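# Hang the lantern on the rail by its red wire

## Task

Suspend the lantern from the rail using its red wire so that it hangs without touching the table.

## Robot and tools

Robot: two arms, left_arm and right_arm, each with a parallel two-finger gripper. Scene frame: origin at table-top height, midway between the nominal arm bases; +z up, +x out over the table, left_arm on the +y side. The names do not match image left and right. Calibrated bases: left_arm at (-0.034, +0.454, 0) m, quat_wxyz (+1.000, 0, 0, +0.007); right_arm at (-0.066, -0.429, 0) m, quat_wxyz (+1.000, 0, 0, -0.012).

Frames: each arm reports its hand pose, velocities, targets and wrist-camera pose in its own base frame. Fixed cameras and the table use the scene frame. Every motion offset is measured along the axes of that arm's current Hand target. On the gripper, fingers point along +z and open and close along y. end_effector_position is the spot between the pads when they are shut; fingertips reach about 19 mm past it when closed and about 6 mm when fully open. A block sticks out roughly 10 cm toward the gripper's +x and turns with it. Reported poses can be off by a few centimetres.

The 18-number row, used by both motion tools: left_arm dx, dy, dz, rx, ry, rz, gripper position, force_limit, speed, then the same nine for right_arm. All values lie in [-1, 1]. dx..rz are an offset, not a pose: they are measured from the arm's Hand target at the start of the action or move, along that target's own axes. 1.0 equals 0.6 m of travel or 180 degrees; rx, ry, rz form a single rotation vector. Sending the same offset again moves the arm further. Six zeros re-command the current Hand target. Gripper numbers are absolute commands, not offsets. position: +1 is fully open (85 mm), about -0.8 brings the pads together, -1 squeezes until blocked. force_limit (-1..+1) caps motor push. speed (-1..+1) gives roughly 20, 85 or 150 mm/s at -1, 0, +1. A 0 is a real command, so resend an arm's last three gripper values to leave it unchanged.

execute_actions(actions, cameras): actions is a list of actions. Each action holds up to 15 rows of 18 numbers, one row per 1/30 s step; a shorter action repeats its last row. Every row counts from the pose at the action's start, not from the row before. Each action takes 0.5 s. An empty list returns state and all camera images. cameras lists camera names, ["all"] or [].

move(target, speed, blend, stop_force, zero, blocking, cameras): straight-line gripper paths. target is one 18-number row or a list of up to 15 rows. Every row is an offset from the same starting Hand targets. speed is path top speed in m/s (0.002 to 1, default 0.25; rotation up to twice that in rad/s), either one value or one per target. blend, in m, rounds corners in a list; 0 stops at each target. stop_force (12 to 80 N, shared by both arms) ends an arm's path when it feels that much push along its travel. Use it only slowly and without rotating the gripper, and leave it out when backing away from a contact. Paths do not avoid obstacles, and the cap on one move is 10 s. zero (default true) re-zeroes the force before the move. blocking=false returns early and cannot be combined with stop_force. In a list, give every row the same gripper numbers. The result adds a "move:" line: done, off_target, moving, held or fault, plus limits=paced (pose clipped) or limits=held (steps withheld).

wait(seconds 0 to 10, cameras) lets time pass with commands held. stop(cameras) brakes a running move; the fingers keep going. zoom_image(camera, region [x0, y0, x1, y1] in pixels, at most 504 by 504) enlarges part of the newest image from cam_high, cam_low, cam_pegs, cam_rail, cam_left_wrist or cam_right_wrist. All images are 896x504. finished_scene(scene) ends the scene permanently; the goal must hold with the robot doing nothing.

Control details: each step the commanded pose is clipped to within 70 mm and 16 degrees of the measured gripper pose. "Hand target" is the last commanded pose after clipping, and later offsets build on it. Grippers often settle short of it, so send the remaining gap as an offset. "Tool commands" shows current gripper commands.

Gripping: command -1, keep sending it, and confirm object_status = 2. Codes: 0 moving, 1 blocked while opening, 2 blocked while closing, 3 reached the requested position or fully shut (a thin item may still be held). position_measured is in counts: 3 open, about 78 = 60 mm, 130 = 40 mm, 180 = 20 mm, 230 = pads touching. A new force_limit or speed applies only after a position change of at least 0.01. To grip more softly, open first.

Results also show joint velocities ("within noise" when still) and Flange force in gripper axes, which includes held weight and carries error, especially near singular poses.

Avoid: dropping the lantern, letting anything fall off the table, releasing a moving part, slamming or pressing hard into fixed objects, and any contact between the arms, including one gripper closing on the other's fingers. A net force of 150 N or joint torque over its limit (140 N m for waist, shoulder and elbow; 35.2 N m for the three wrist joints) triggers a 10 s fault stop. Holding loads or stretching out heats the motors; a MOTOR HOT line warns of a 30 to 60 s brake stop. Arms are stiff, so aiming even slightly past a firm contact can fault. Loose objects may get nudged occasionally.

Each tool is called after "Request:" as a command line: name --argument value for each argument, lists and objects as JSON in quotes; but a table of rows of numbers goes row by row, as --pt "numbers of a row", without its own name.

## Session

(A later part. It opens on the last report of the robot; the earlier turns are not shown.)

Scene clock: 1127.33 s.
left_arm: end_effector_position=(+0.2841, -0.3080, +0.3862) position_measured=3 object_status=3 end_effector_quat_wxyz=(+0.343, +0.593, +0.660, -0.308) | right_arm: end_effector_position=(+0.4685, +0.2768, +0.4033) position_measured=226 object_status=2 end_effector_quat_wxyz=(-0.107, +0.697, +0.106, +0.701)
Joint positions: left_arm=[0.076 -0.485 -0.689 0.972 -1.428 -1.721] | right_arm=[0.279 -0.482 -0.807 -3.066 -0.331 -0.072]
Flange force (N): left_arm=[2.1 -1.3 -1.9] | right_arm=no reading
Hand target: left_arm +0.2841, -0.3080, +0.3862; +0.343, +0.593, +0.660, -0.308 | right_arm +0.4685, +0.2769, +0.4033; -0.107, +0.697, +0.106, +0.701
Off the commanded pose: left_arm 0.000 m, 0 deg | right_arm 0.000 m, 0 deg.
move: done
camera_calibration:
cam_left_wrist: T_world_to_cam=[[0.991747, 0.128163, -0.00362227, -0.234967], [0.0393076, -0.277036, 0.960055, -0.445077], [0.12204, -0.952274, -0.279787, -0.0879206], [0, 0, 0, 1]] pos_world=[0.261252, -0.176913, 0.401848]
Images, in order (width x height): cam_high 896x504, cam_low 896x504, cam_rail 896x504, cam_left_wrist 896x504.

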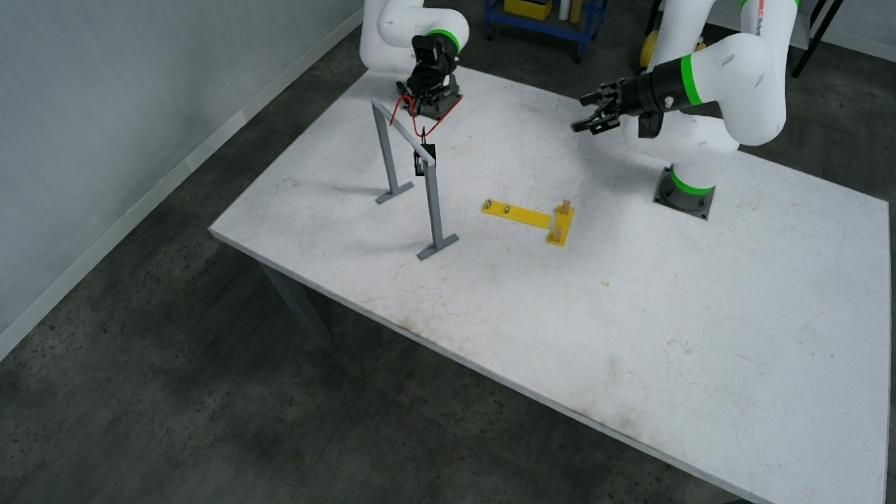

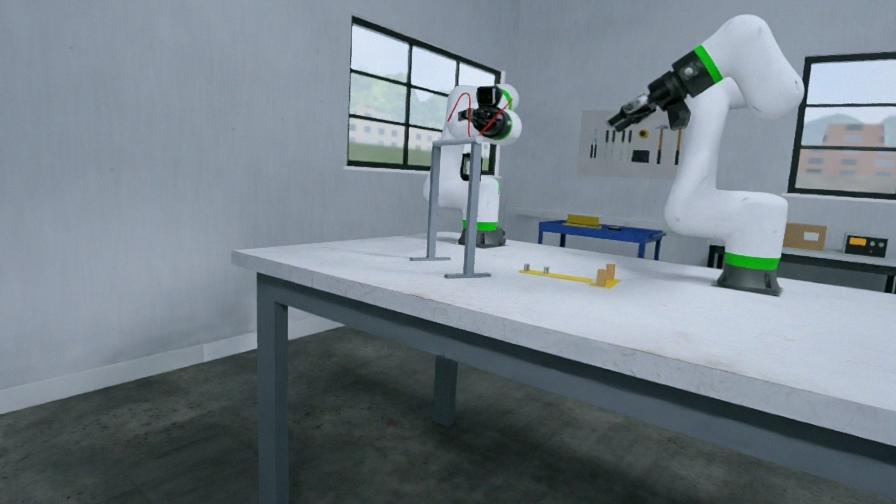

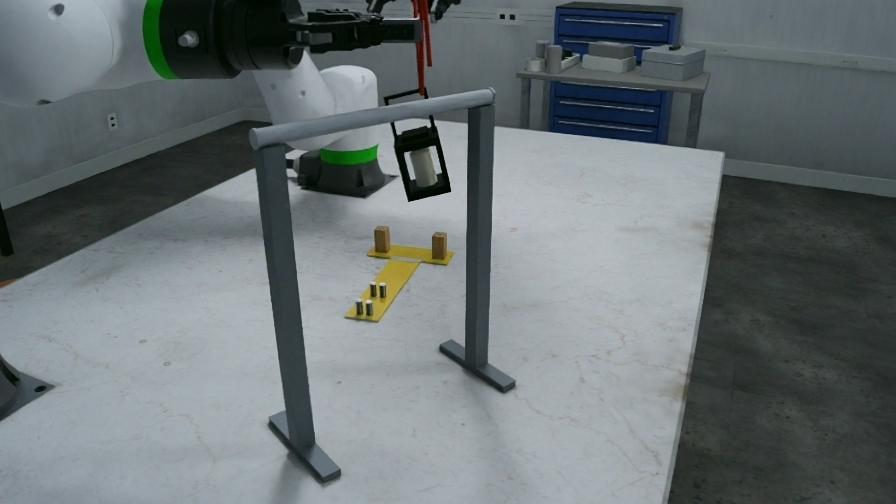

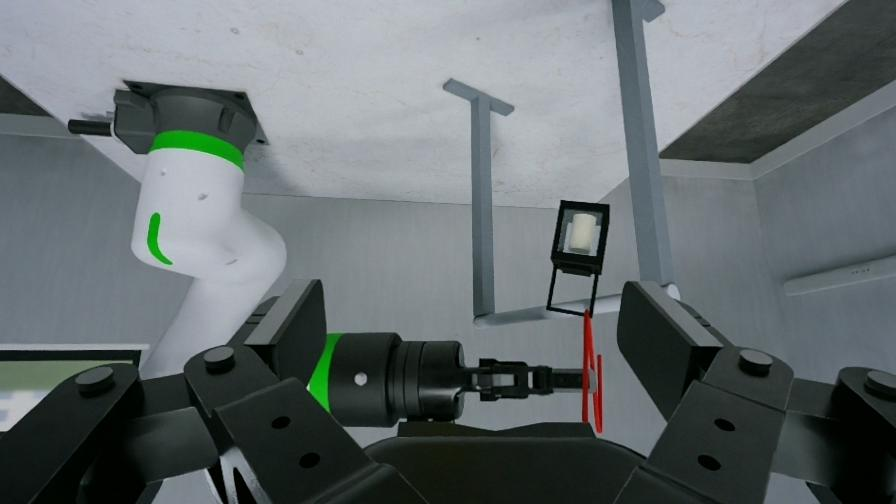

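Request:
move --pt "0 0 0 0 0 0 1 -1 -1 0 -0.0086 -0.0079 0 0 0 -1 0.3 -1" --pt "0 0 0 0 0 0 1 -1 -1 -0.075 -0.0086 -0.0079 0 0 0 -1 0.3 -1" --speed 0.03 --cameras '["cam_high","cam_low","cam_rail","cam_left_wrist"]'

Request:
zoom_image --camera "cam_high" --region '[360, 70, 500, 190]'

Request:
zoom_image --camera "cam_rail" --region '[250, 0, 510, 180]'

Request:
zoom_image --camera "cam_left_wrist" --region '[460, 180, 700, 440]'

Request:
zoom_image --camera "cam_low" --region '[420, 80, 540, 200]'

Scene clock: 1142.80 s.
left_arm: end_effector_position=(+0.2841, -0.3080, +0.3862) position_measured=3 object_status=3 end_effector_quat_wxyz=(+0.343, +0.593, +0.660, -0.308) | right_arm: end_effector_position=(+0.4626, +0.2805, +0.3583) position_measured=226 object_status=2 end_effector_quat_wxyz=(-0.107, +0.697, +0.106, +0.701)
Joint positions: left_arm=[0.076 -0.485 -0.689 0.972 -1.428 -1.721] | right_arm=[0.302 -0.417 -0.909 -3.14 -0.497 -0.002]
Flange force (N): left_arm=[1.8 -0.5 -1.5] | right_arm=no reading
Hand target: left_arm +0.2841, -0.3080, +0.3862; +0.343, +0.593, +0.660, -0.308 | right_arm +0.4626, +0.2805, +0.3582; -0.107, +0.697, +0.106, +0.701
Off the commanded pose: left_arm 0.000 m, 0 deg | right_arm 0.000 m, 0 deg.
move: done
camera_calibration:
cam_left_wrist: T_world_to_cam=[[0.991747, 0.128163, -0.00362227, -0.234967], [0.0393076, -0.277036, 0.960055, -0.445077], [0.12204, -0.952274, -0.279787, -0.0879206], [0, 0, 0, 1]] pos_world=[0.261252, -0.176913, 0.401848]
Images, in order (width x height): cam_high 896x504, cam_low 896x504, cam_rail 896x504, cam_left_wrist 896x504.

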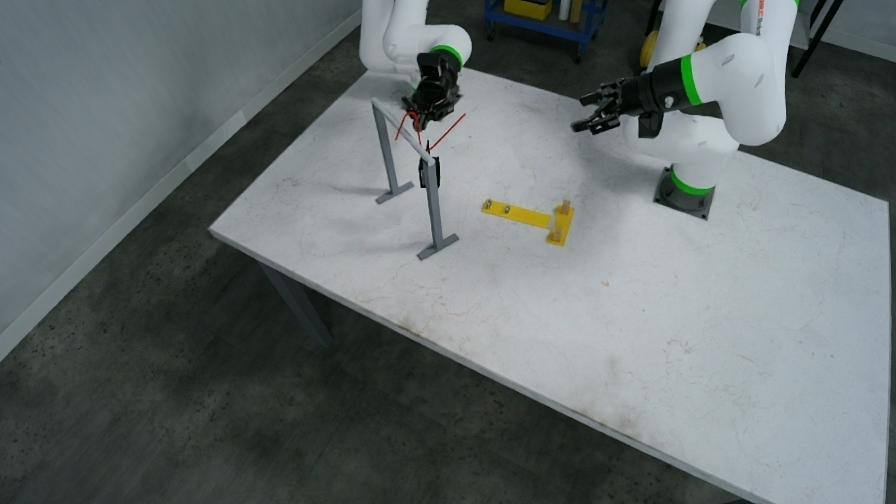

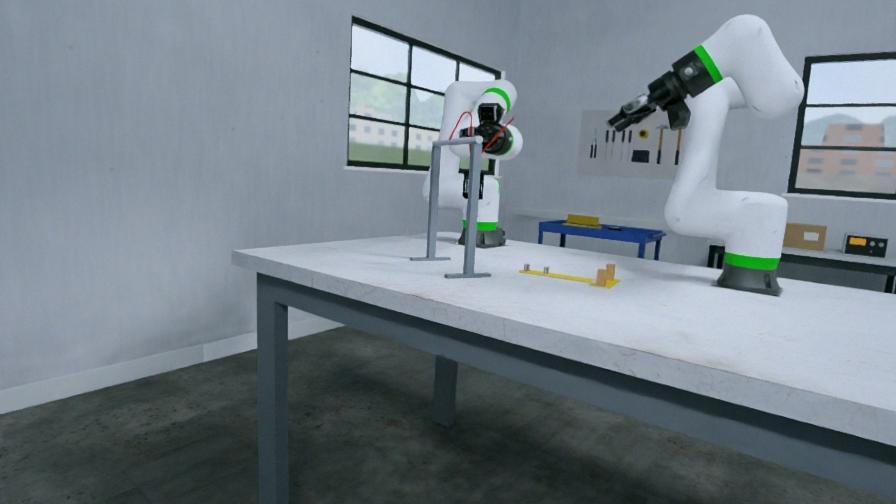

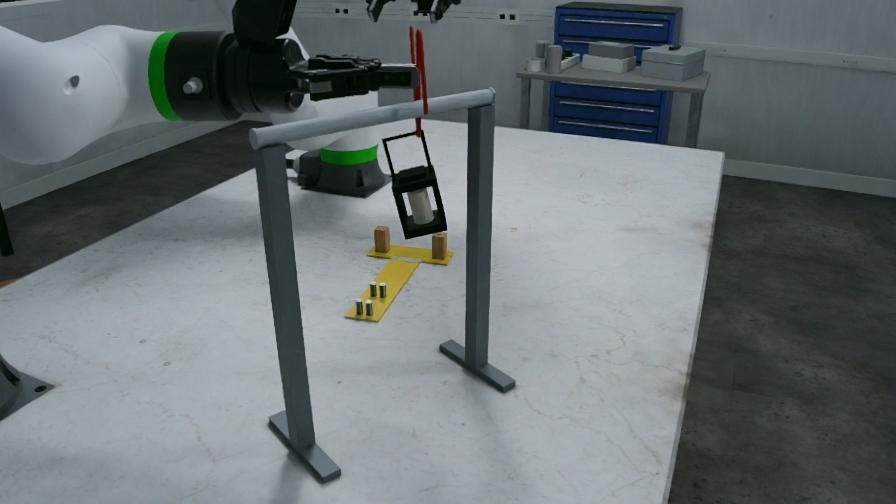

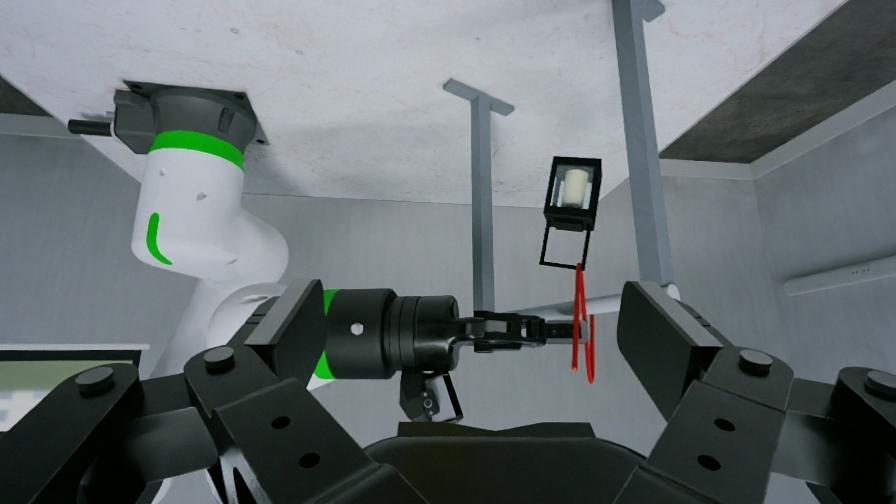

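Scaled by 3.600.

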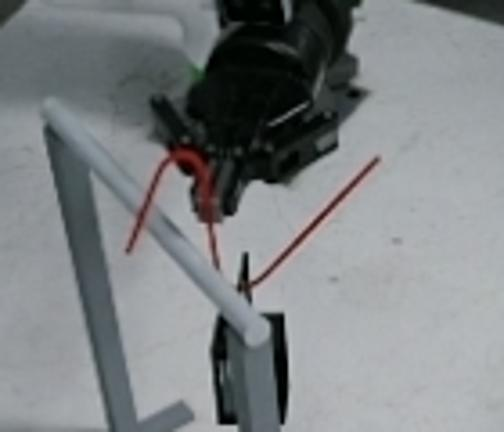

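Scaled by 1.938.

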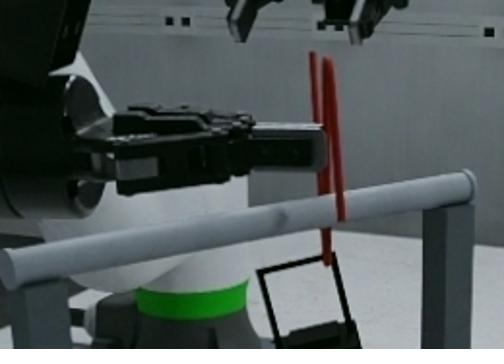

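Scaled by 1.938.

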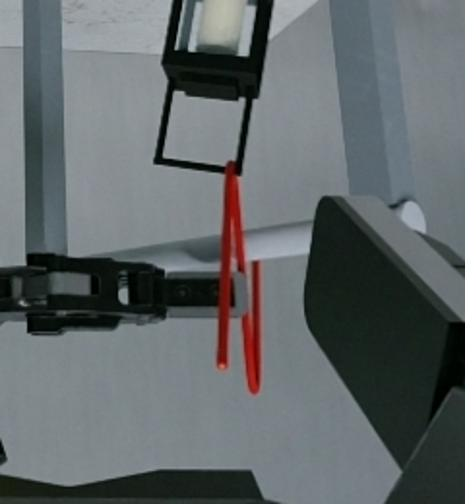

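Scaled by 4.200.

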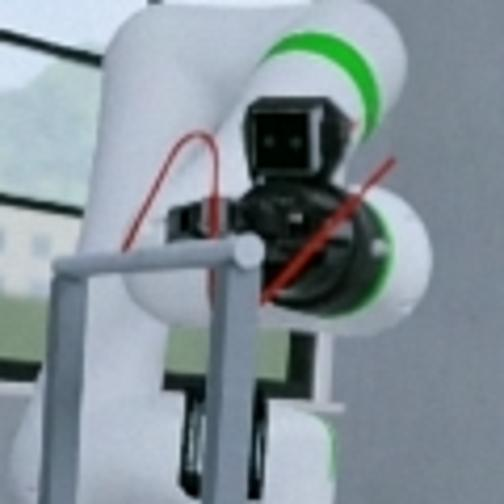

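Request:
move --target '[0,0,0,0,0,0,1,-1,-1,-0.05,0.0025,0.0022,0,0,0,-1,0.3,-1]' --speed 0.02 --cameras '["cam_high","cam_low","cam_rail","cam_left_wrist"]'

Request:
zoom_image --camera "cam_high" --region '[360, 70, 500, 190]'

Request:
zoom_image --camera "cam_rail" --region '[350, 30, 510, 140]'

Request:
zoom_image --camera "cam_low" --region '[420, 90, 520, 180]'

Scene clock: 1149.93 s.
left_arm: end_effector_position=(+0.2841, -0.3080, +0.3862) position_measured=3 object_status=3 end_effector_quat_wxyz=(+0.343, +0.593, +0.660, -0.308) | right_arm: end_effector_position=(+0.4645, +0.2795, +0.3282) position_measured=226 object_status=2 end_effector_quat_wxyz=(-0.107, +0.697, +0.106, +0.701)
Joint positions: left_arm=[0.076 -0.485 -0.689 0.972 -1.428 -1.721] | right_arm=[0.295 -0.352 -0.949 -3.128 -0.603 -0.012]
Flange force (N): left_arm=[1.8 -0.9 -1.5] | right_arm=no reading
Hand target: left_arm +0.2841, -0.3080, +0.3862; +0.343, +0.593, +0.660, -0.308 | right_arm +0.4645, +0.2795, +0.3283; -0.107, +0.697, +0.106, +0.701
Off the commanded pose: left_arm 0.000 m, 0 deg | right_arm 0.000 m, 0 deg.
move: done
camera_calibration:
cam_left_wrist: T_world_to_cam=[[0.991747, 0.128163, -0.00362227, -0.234967], [0.0393076, -0.277036, 0.960055, -0.445077], [0.12204, -0.952274, -0.279787, -0.0879206], [0, 0, 0, 1]] pos_world=[0.261252, -0.176913, 0.401848]
Images, in order (width x height): cam_high 896x504, cam_low 896x504, cam_rail 896x504, cam_left_wrist 896x504.

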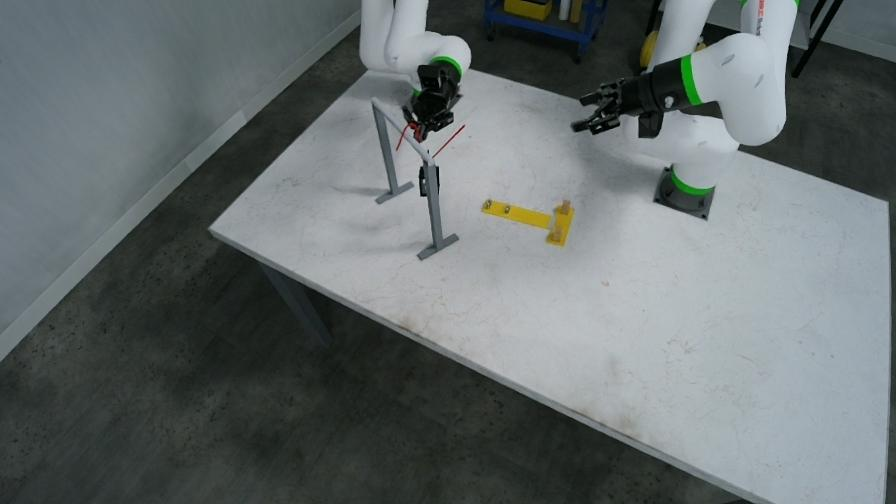

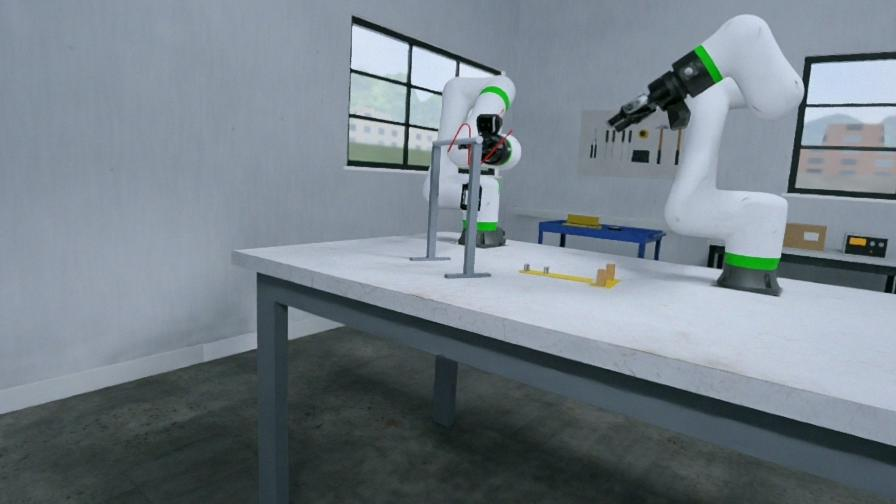

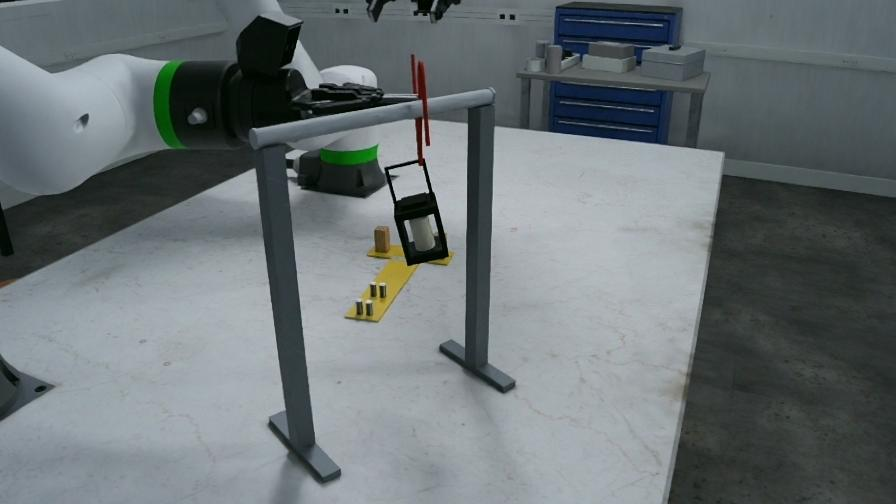

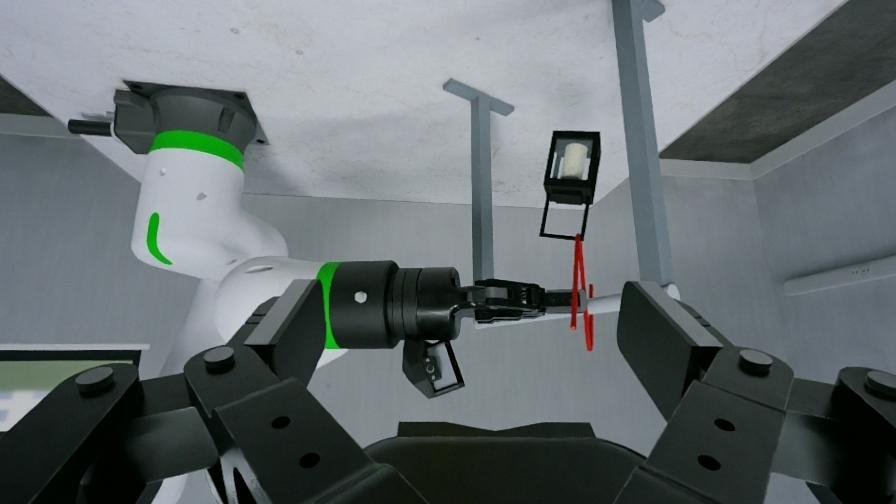

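Scaled by 3.600.

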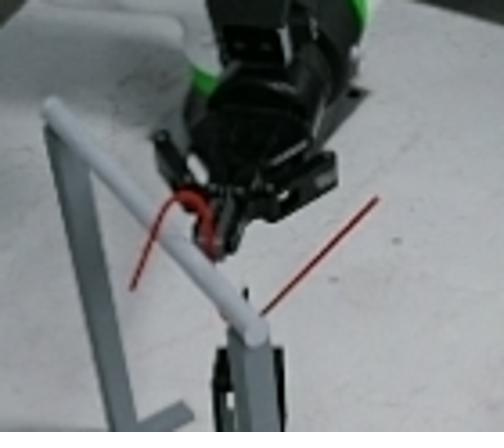

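Scaled by 3.150.

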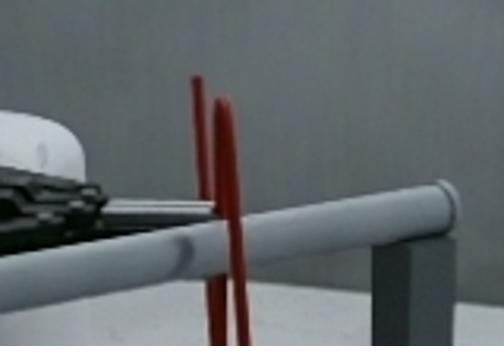

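Scaled by 5.040.

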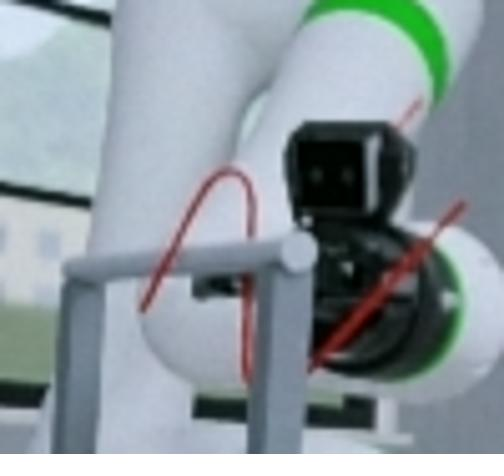

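Request:
move --target '[0,0,0,0,0,0,1,-1,-1,-0.025,0.0025,0.0022,0,0,0,-1,0.3,-1]' --speed 0.01 --cameras '["cam_high","cam_low","cam_rail"]'

Request:
zoom_image --camera "cam_high" --region '[380, 90, 460, 160]'

Request:
zoom_image --camera "cam_rail" --region '[350, 30, 510, 140]'

Request:
zoom_image --camera "cam_low" --region '[420, 100, 500, 170]'

Scene clock: 1157.30 s.
left_arm: end_effector_position=(+0.2841, -0.3080, +0.3862) position_measured=3 object_status=3 end_effector_quat_wxyz=(+0.343, +0.593, +0.660, -0.308) | right_arm: end_effector_position=(+0.4663, +0.2785, +0.3133) position_measured=226 object_status=2 end_effector_quat_wxyz=(-0.107, +0.697, +0.106, +0.701)
Joint positions: left_arm=[0.076 -0.485 -0.689 0.972 -1.428 -1.721] | right_arm=[0.288 -0.312 -0.965 -3.118 -0.658 -0.019]
Flange force (N): left_arm=[1.9 -0.8 -1.9] | right_arm=no reading
Hand target: left_arm +0.2841, -0.3080, +0.3862; +0.343, +0.593, +0.660, -0.308 | right_arm +0.4663, +0.2785, +0.3133; -0.107, +0.697, +0.106, +0.701
Off the commanded pose: left_arm 0.000 m, 0 deg | right_arm 0.000 m, 0 deg.
move: done
Images, in order (width x height): cam_high 896x504, cam_low 896x504, cam_rail 896x504.

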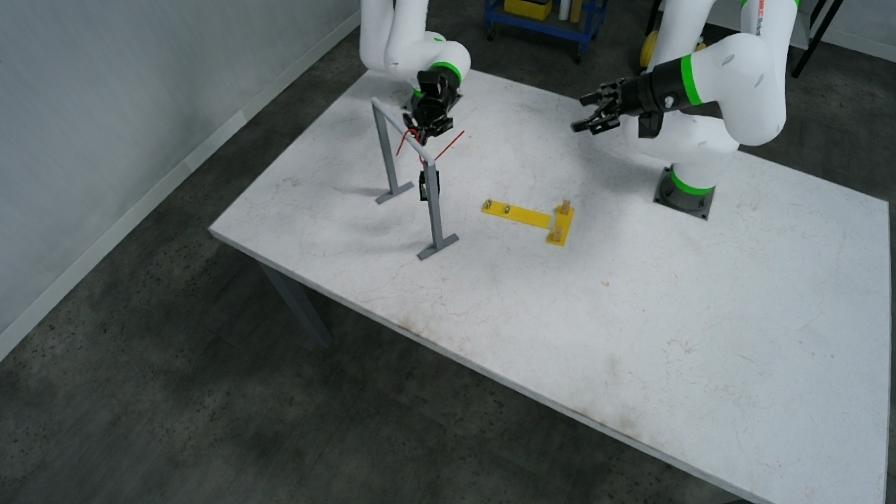

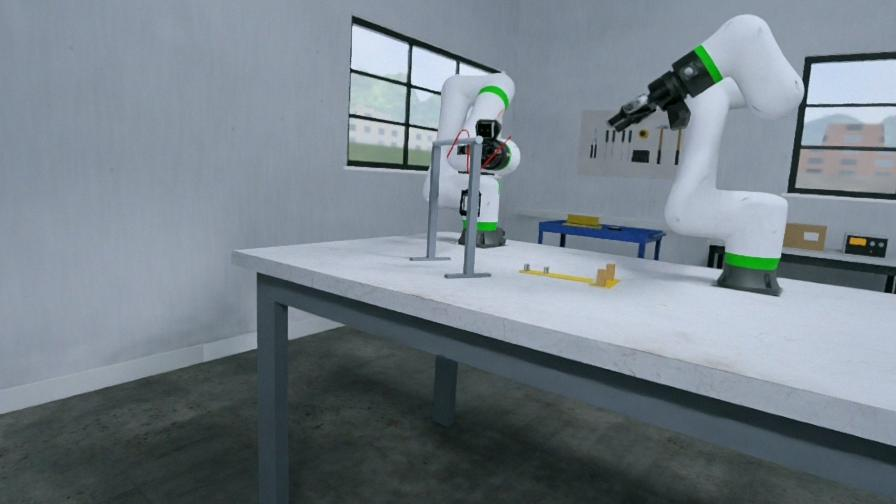

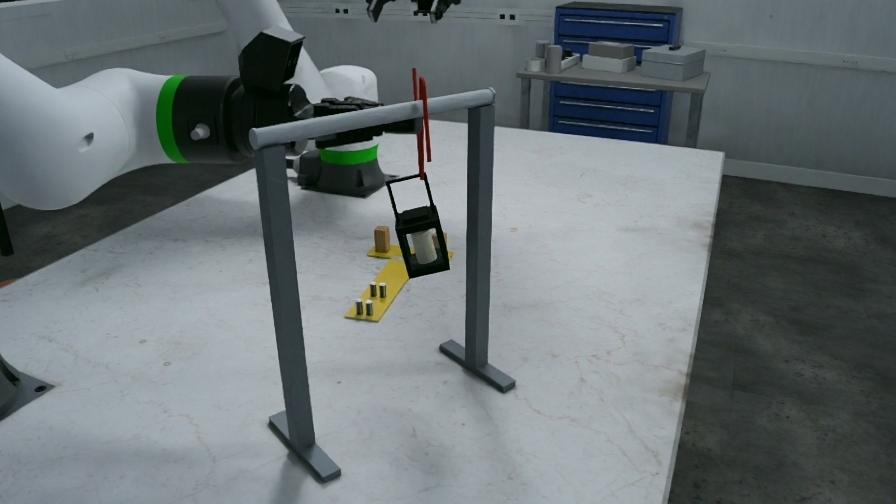

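Scaled by 6.300.

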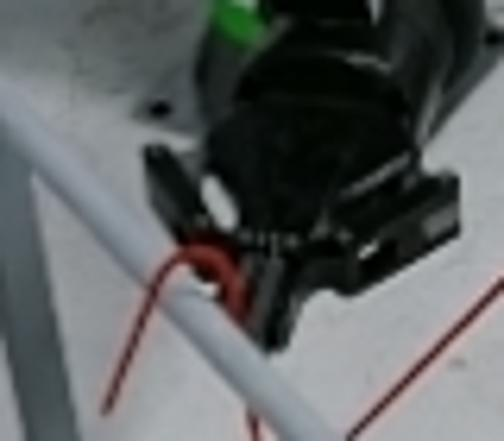

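Scaled by 3.150.

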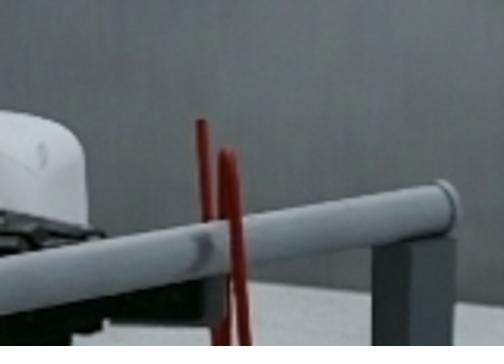

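Scaled by 6.300.

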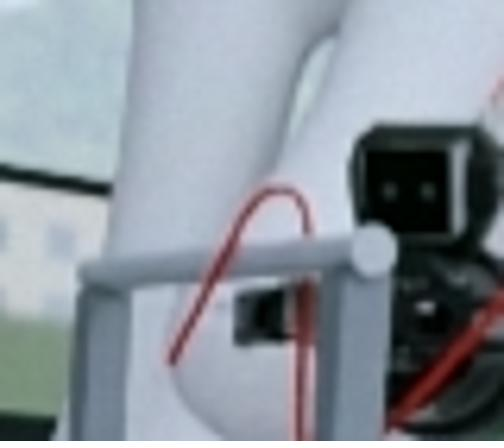

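Request:
move --target '[0,0,0,0,0,0,1,-1,-1,-0.0183,0.0012,0.0011,0,0,0,-1,0.3,-1]' --speed 0.008 --cameras '["cam_high","cam_low","cam_rail"]'

Request:
zoom_image --camera "cam_high" --region '[380, 90, 460, 160]'

Request:
zoom_image --camera "cam_rail" --region '[350, 30, 510, 140]'

Request:
zoom_image --camera "cam_low" --region '[420, 100, 500, 170]'

Scene clock: 1163.23 s.
left_arm: end_effector_position=(+0.2841, -0.3080, +0.3862) position_measured=3 object_status=3 end_effector_quat_wxyz=(+0.343, +0.593, +0.660, -0.308) | right_arm: end_effector_position=(+0.4672, +0.2781, +0.3023) position_measured=226 object_status=2 end_effector_quat_wxyz=(-0.107, +0.697, +0.106, +0.701)
Joint positions: left_arm=[0.076 -0.485 -0.689 0.972 -1.428 -1.721] | right_arm=[0.285 -0.281 -0.976 -3.115 -0.701 -0.021]
Flange force (N): left_arm=[2.0 -0.6 -2.5] | right_arm=no reading
Hand target: left_arm +0.2841, -0.3080, +0.3862; +0.343, +0.593, +0.660, -0.308 | right_arm +0.4672, +0.2781, +0.3023; -0.107, +0.697, +0.106, +0.701
Off the commanded pose: left_arm 0.000 m, 0 deg | right_arm 0.000 m, 0 deg.
move: done
Images, in order (width x height): cam_high 896x504, cam_low 896x504, cam_rail 896x504.

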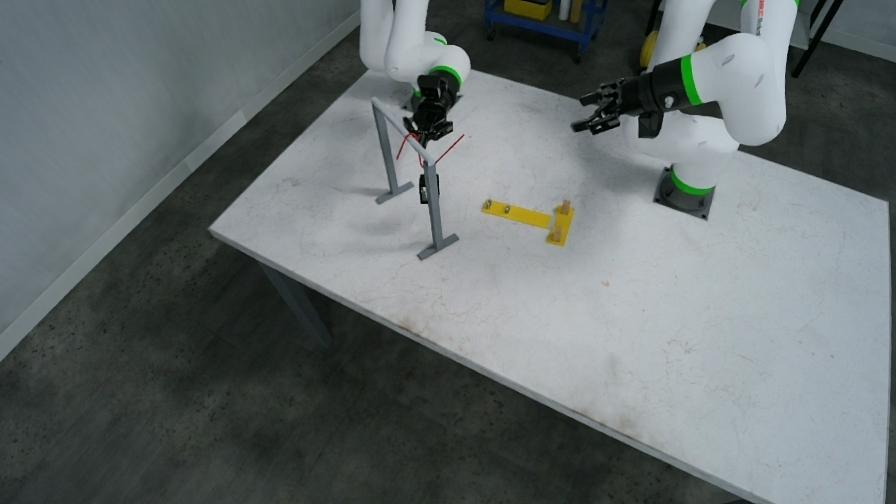

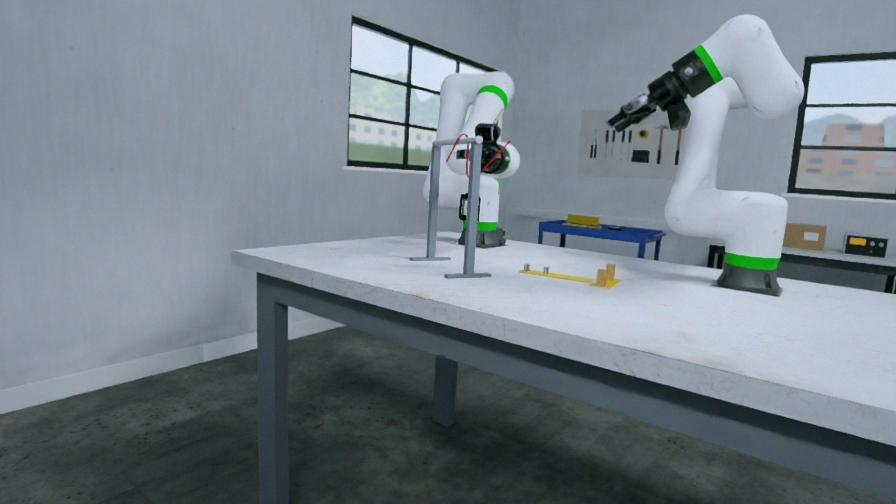

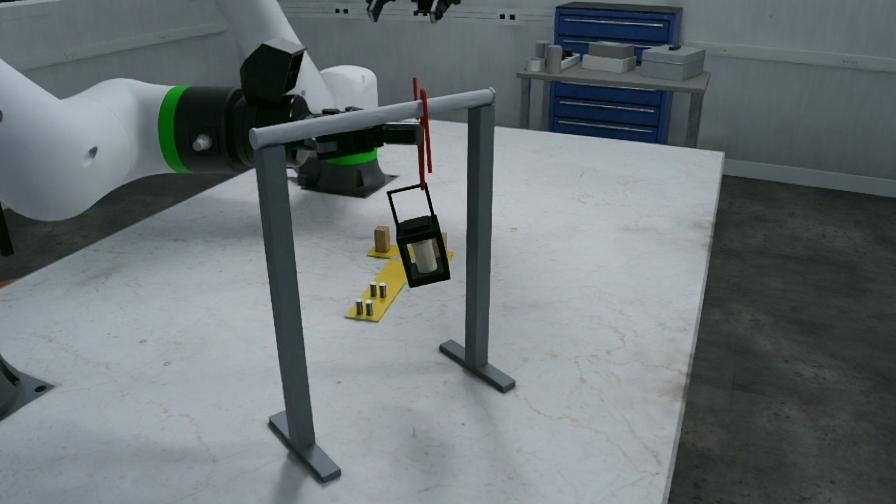

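Scaled by 6.300.

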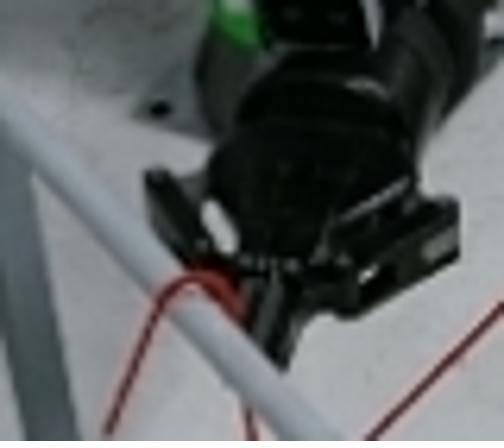

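Scaled by 3.150.

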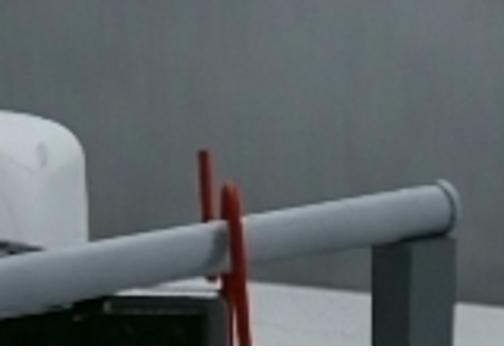

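Scaled by 6.300.

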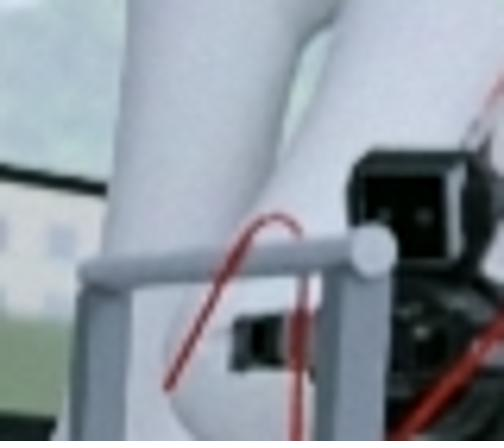

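Request:
move --target '[0,0,0,0,0,0,1,-1,-1,-0.0083,0.001,0.0008,0,0,0,-1,0.3,-1]' --speed 0.005 --cameras '["cam_high","cam_low","cam_rail"]'

Request:
zoom_image --camera "cam_high" --region '[380, 90, 460, 160]'

Request:
zoom_image --camera "cam_rail" --region '[350, 30, 510, 140]'

Request:
zoom_image --camera "cam_low" --region '[420, 100, 500, 170]'

Scene clock: 1167.57 s.
left_arm: end_effector_position=(+0.2841, -0.3080, +0.3862) position_measured=3 object_status=3 end_effector_quat_wxyz=(+0.343, +0.593, +0.660, -0.308) | right_arm: end_effector_position=(+0.4678, +0.2776, +0.2973) position_measured=226 object_status=2 end_effector_quat_wxyz=(-0.107, +0.697, +0.106, +0.701)
Joint positions: left_arm=[0.076 -0.485 -0.689 0.972 -1.428 -1.721] | right_arm=[0.283 -0.266 -0.981 -3.111 -0.72 -0.024]
Flange force (N): left_arm=[1.8 -0.6 -1.8] | right_arm=no reading
Hand target: left_arm +0.2841, -0.3080, +0.3862; +0.343, +0.593, +0.660, -0.308 | right_arm +0.4678, +0.2776, +0.2973; -0.107, +0.697, +0.106, +0.701
Off the commanded pose: left_arm 0.000 m, 0 deg | right_arm 0.000 m, 0 deg.
move: done
Images, in order (width x height): cam_high 896x504, cam_low 896x504, cam_rail 896x504.

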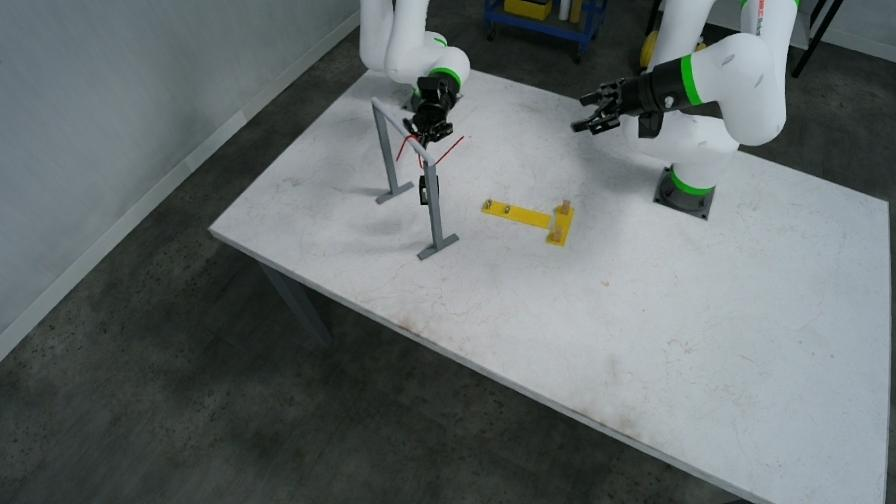

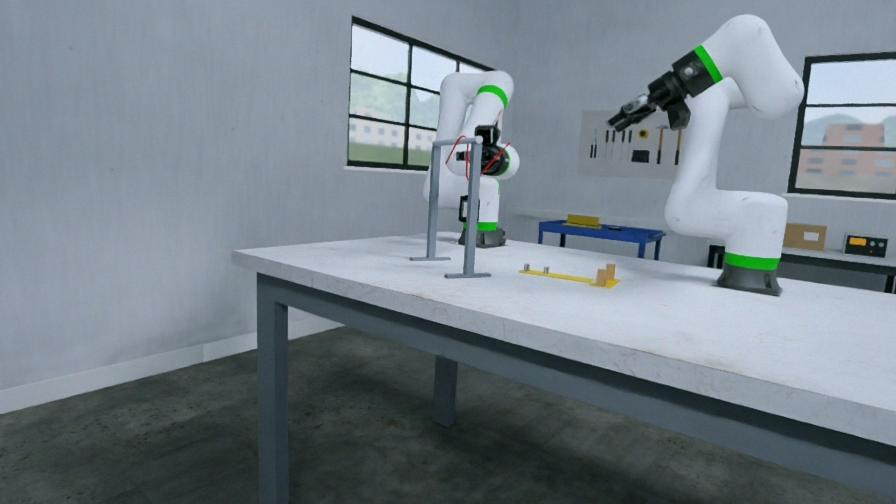

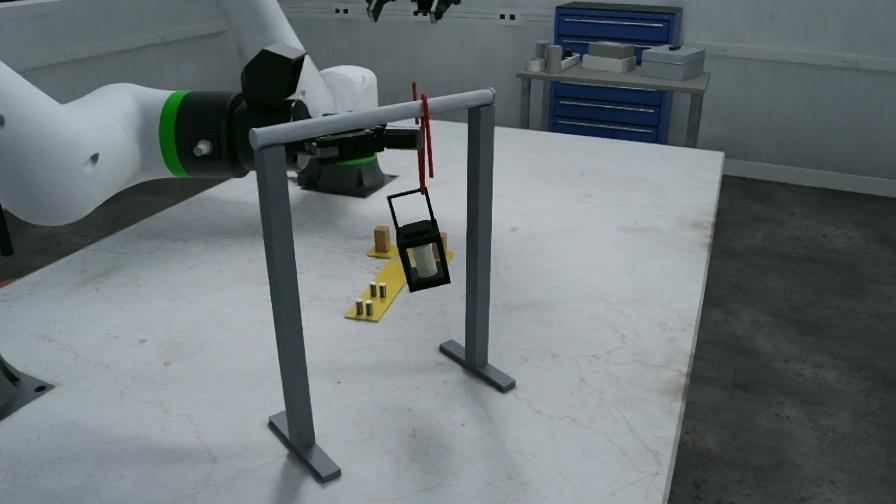

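Scaled by 6.300.

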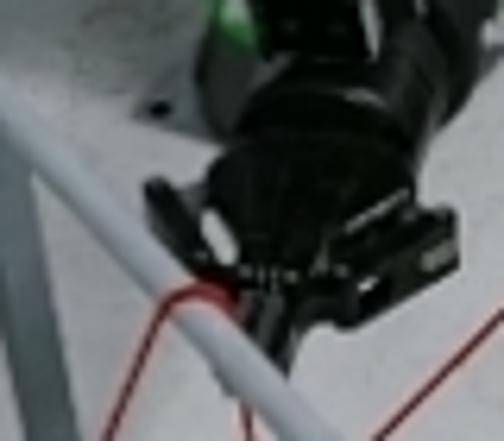

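Scaled by 3.150.

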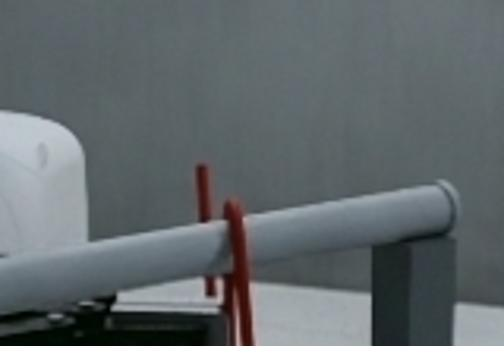

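Scaled by 6.300.

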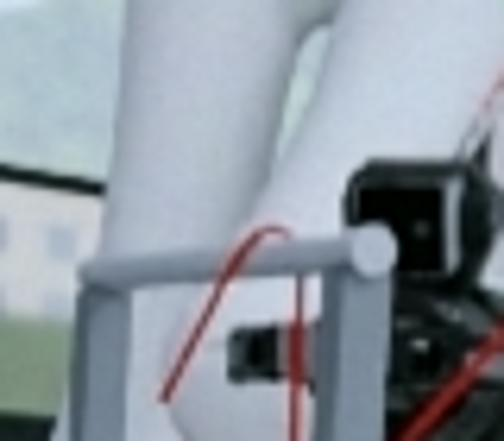

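Request:
move --target '[0,0,0,0,0,0,1,-1,-1,-0.0028,0,0,0,0,0,-1,0.3,-1]' --speed 0.005

Request:
move --target '[0,0,0,0,0,0,1,-1,-1,0,0,0,0,0,0,-0.65,-1,-1]' --cameras '["cam_high","cam_low","cam_rail","cam_left_wrist"]'

Request:
zoom_image --camera "cam_rail" --region '[330, 60, 510, 310]'

Request:
zoom_image --camera "cam_low" --region '[420, 100, 520, 240]'

Scene clock: 1173.57 s.
left_arm: end_effector_position=(+0.2841, -0.3080, +0.3862) position_measured=3 object_status=3 end_effector_quat_wxyz=(+0.343, +0.593, +0.660, -0.308) | right_arm: end_effector_position=(+0.4678, +0.2776, +0.2957) position_measured=226 object_status=2 end_effector_quat_wxyz=(-0.107, +0.697, +0.106, +0.701)
Joint positions: left_arm=[0.076 -0.485 -0.689 0.972 -1.428 -1.721] | right_arm=[0.283 -0.261 -0.983 -3.111 -0.727 -0.023]
Flange force (N): left_arm=[1.8 -0.7 -2.2] | right_arm=no reading
Hand target: left_arm +0.2841, -0.3080, +0.3862; +0.343, +0.593, +0.660, -0.308 | right_arm +0.4678, +0.2777, +0.2956; -0.107, +0.697, +0.106, +0.701
Off the commanded pose: left_arm 0.000 m, 0 deg | right_arm 0.000 m, 0 deg.
move: done

Scene clock: 1174.13 s.
left_arm: end_effector_position=(+0.2841, -0.3080, +0.3862) position_measured=3 object_status=3 end_effector_quat_wxyz=(+0.343, +0.593, +0.660, -0.308) | right_arm: end_effector_position=(+0.4678, +0.2776, +0.2955) position_measured=210 object_status=0 end_effector_quat_wxyz=(-0.107, +0.697, +0.106, +0.701)
Joint positions: left_arm=[0.076 -0.485 -0.689 0.972 -1.428 -1.721] | right_arm=[0.283 -0.261 -0.983 -3.111 -0.727 -0.023]
Flange force (N): left_arm=[1.7 -0.9 -1.4] | right_arm=no reading
Hand target: left_arm +0.2841, -0.3080, +0.3862; +0.343, +0.593, +0.660, -0.308 | right_arm +0.4678, +0.2777, +0.2956; -0.107, +0.697, +0.106, +0.701
Off the commanded pose: left_arm 0.000 m, 0 deg | right_arm 0.000 m, 0 deg.
move: done
camera_calibration:
cam_left_wrist: T_world_to_cam=[[0.991747, 0.128163, -0.00362227, -0.234967], [0.0393076, -0.277036, 0.960055, -0.445077], [0.12204, -0.952274, -0.279787, -0.0879206], [0, 0, 0, 1]] pos_world=[0.261252, -0.176913, 0.401848]
Images, in order (width x height): cam_high 896x504, cam_low 896x504, cam_rail 896x504, cam_left_wrist 896x504.

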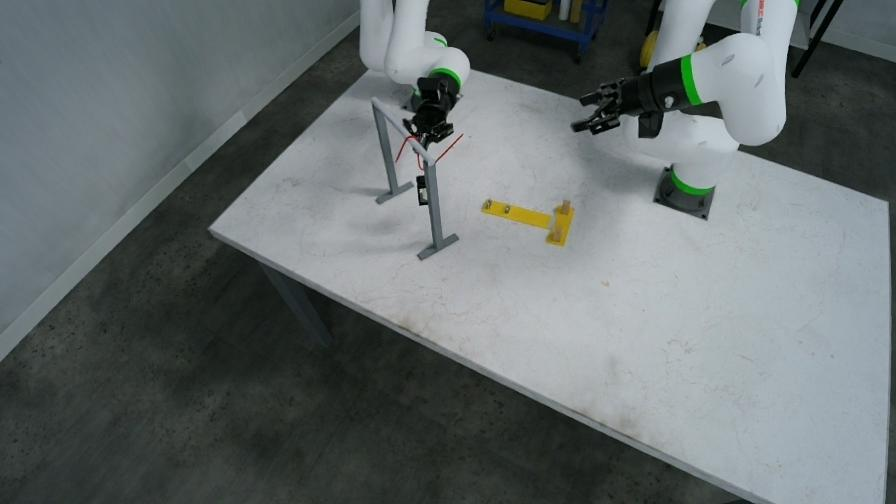

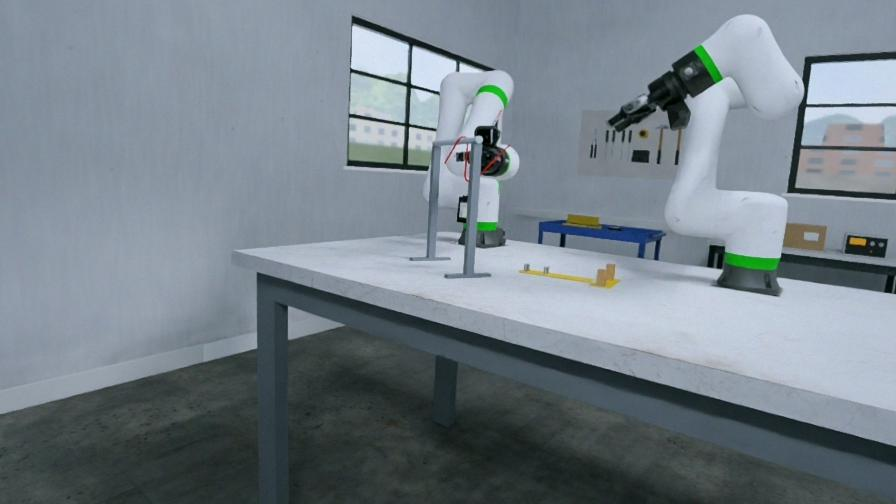

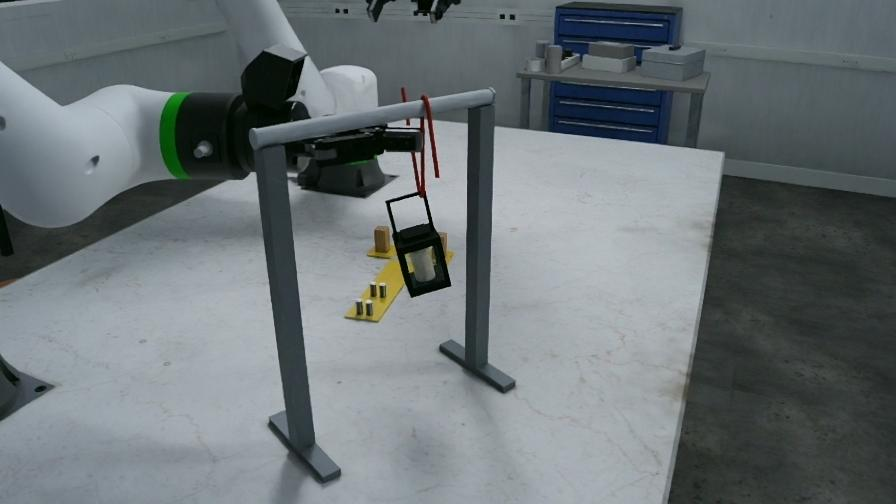

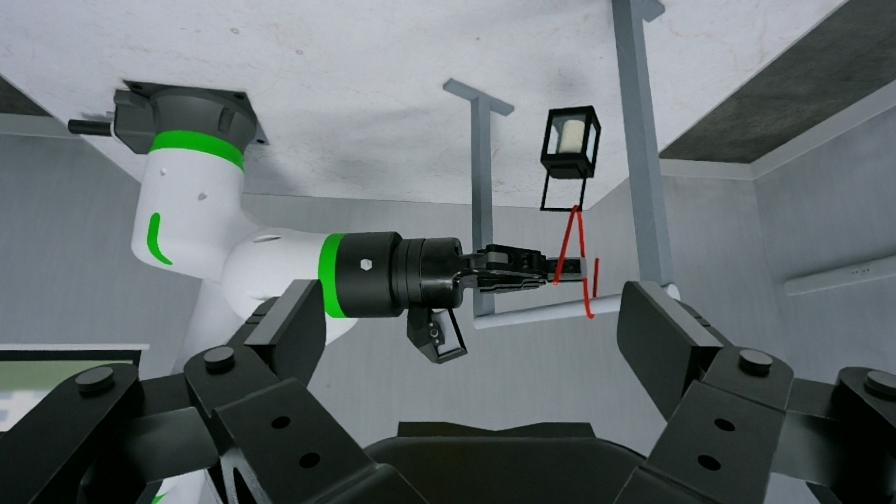

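Scaled by 2.016.

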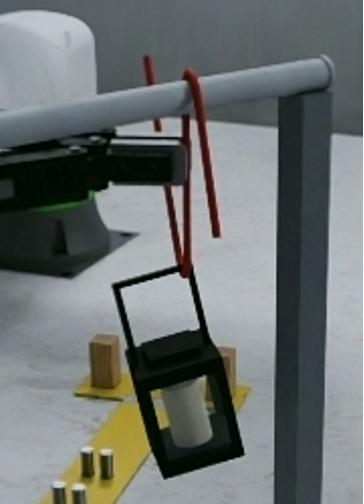

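Scaled by 3.600.

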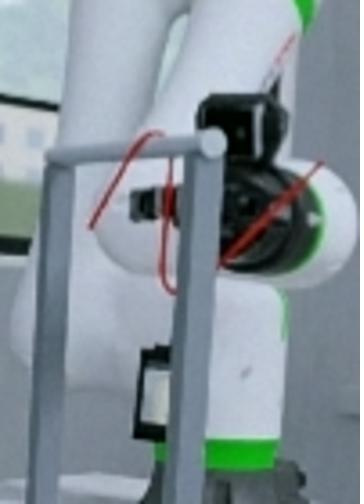

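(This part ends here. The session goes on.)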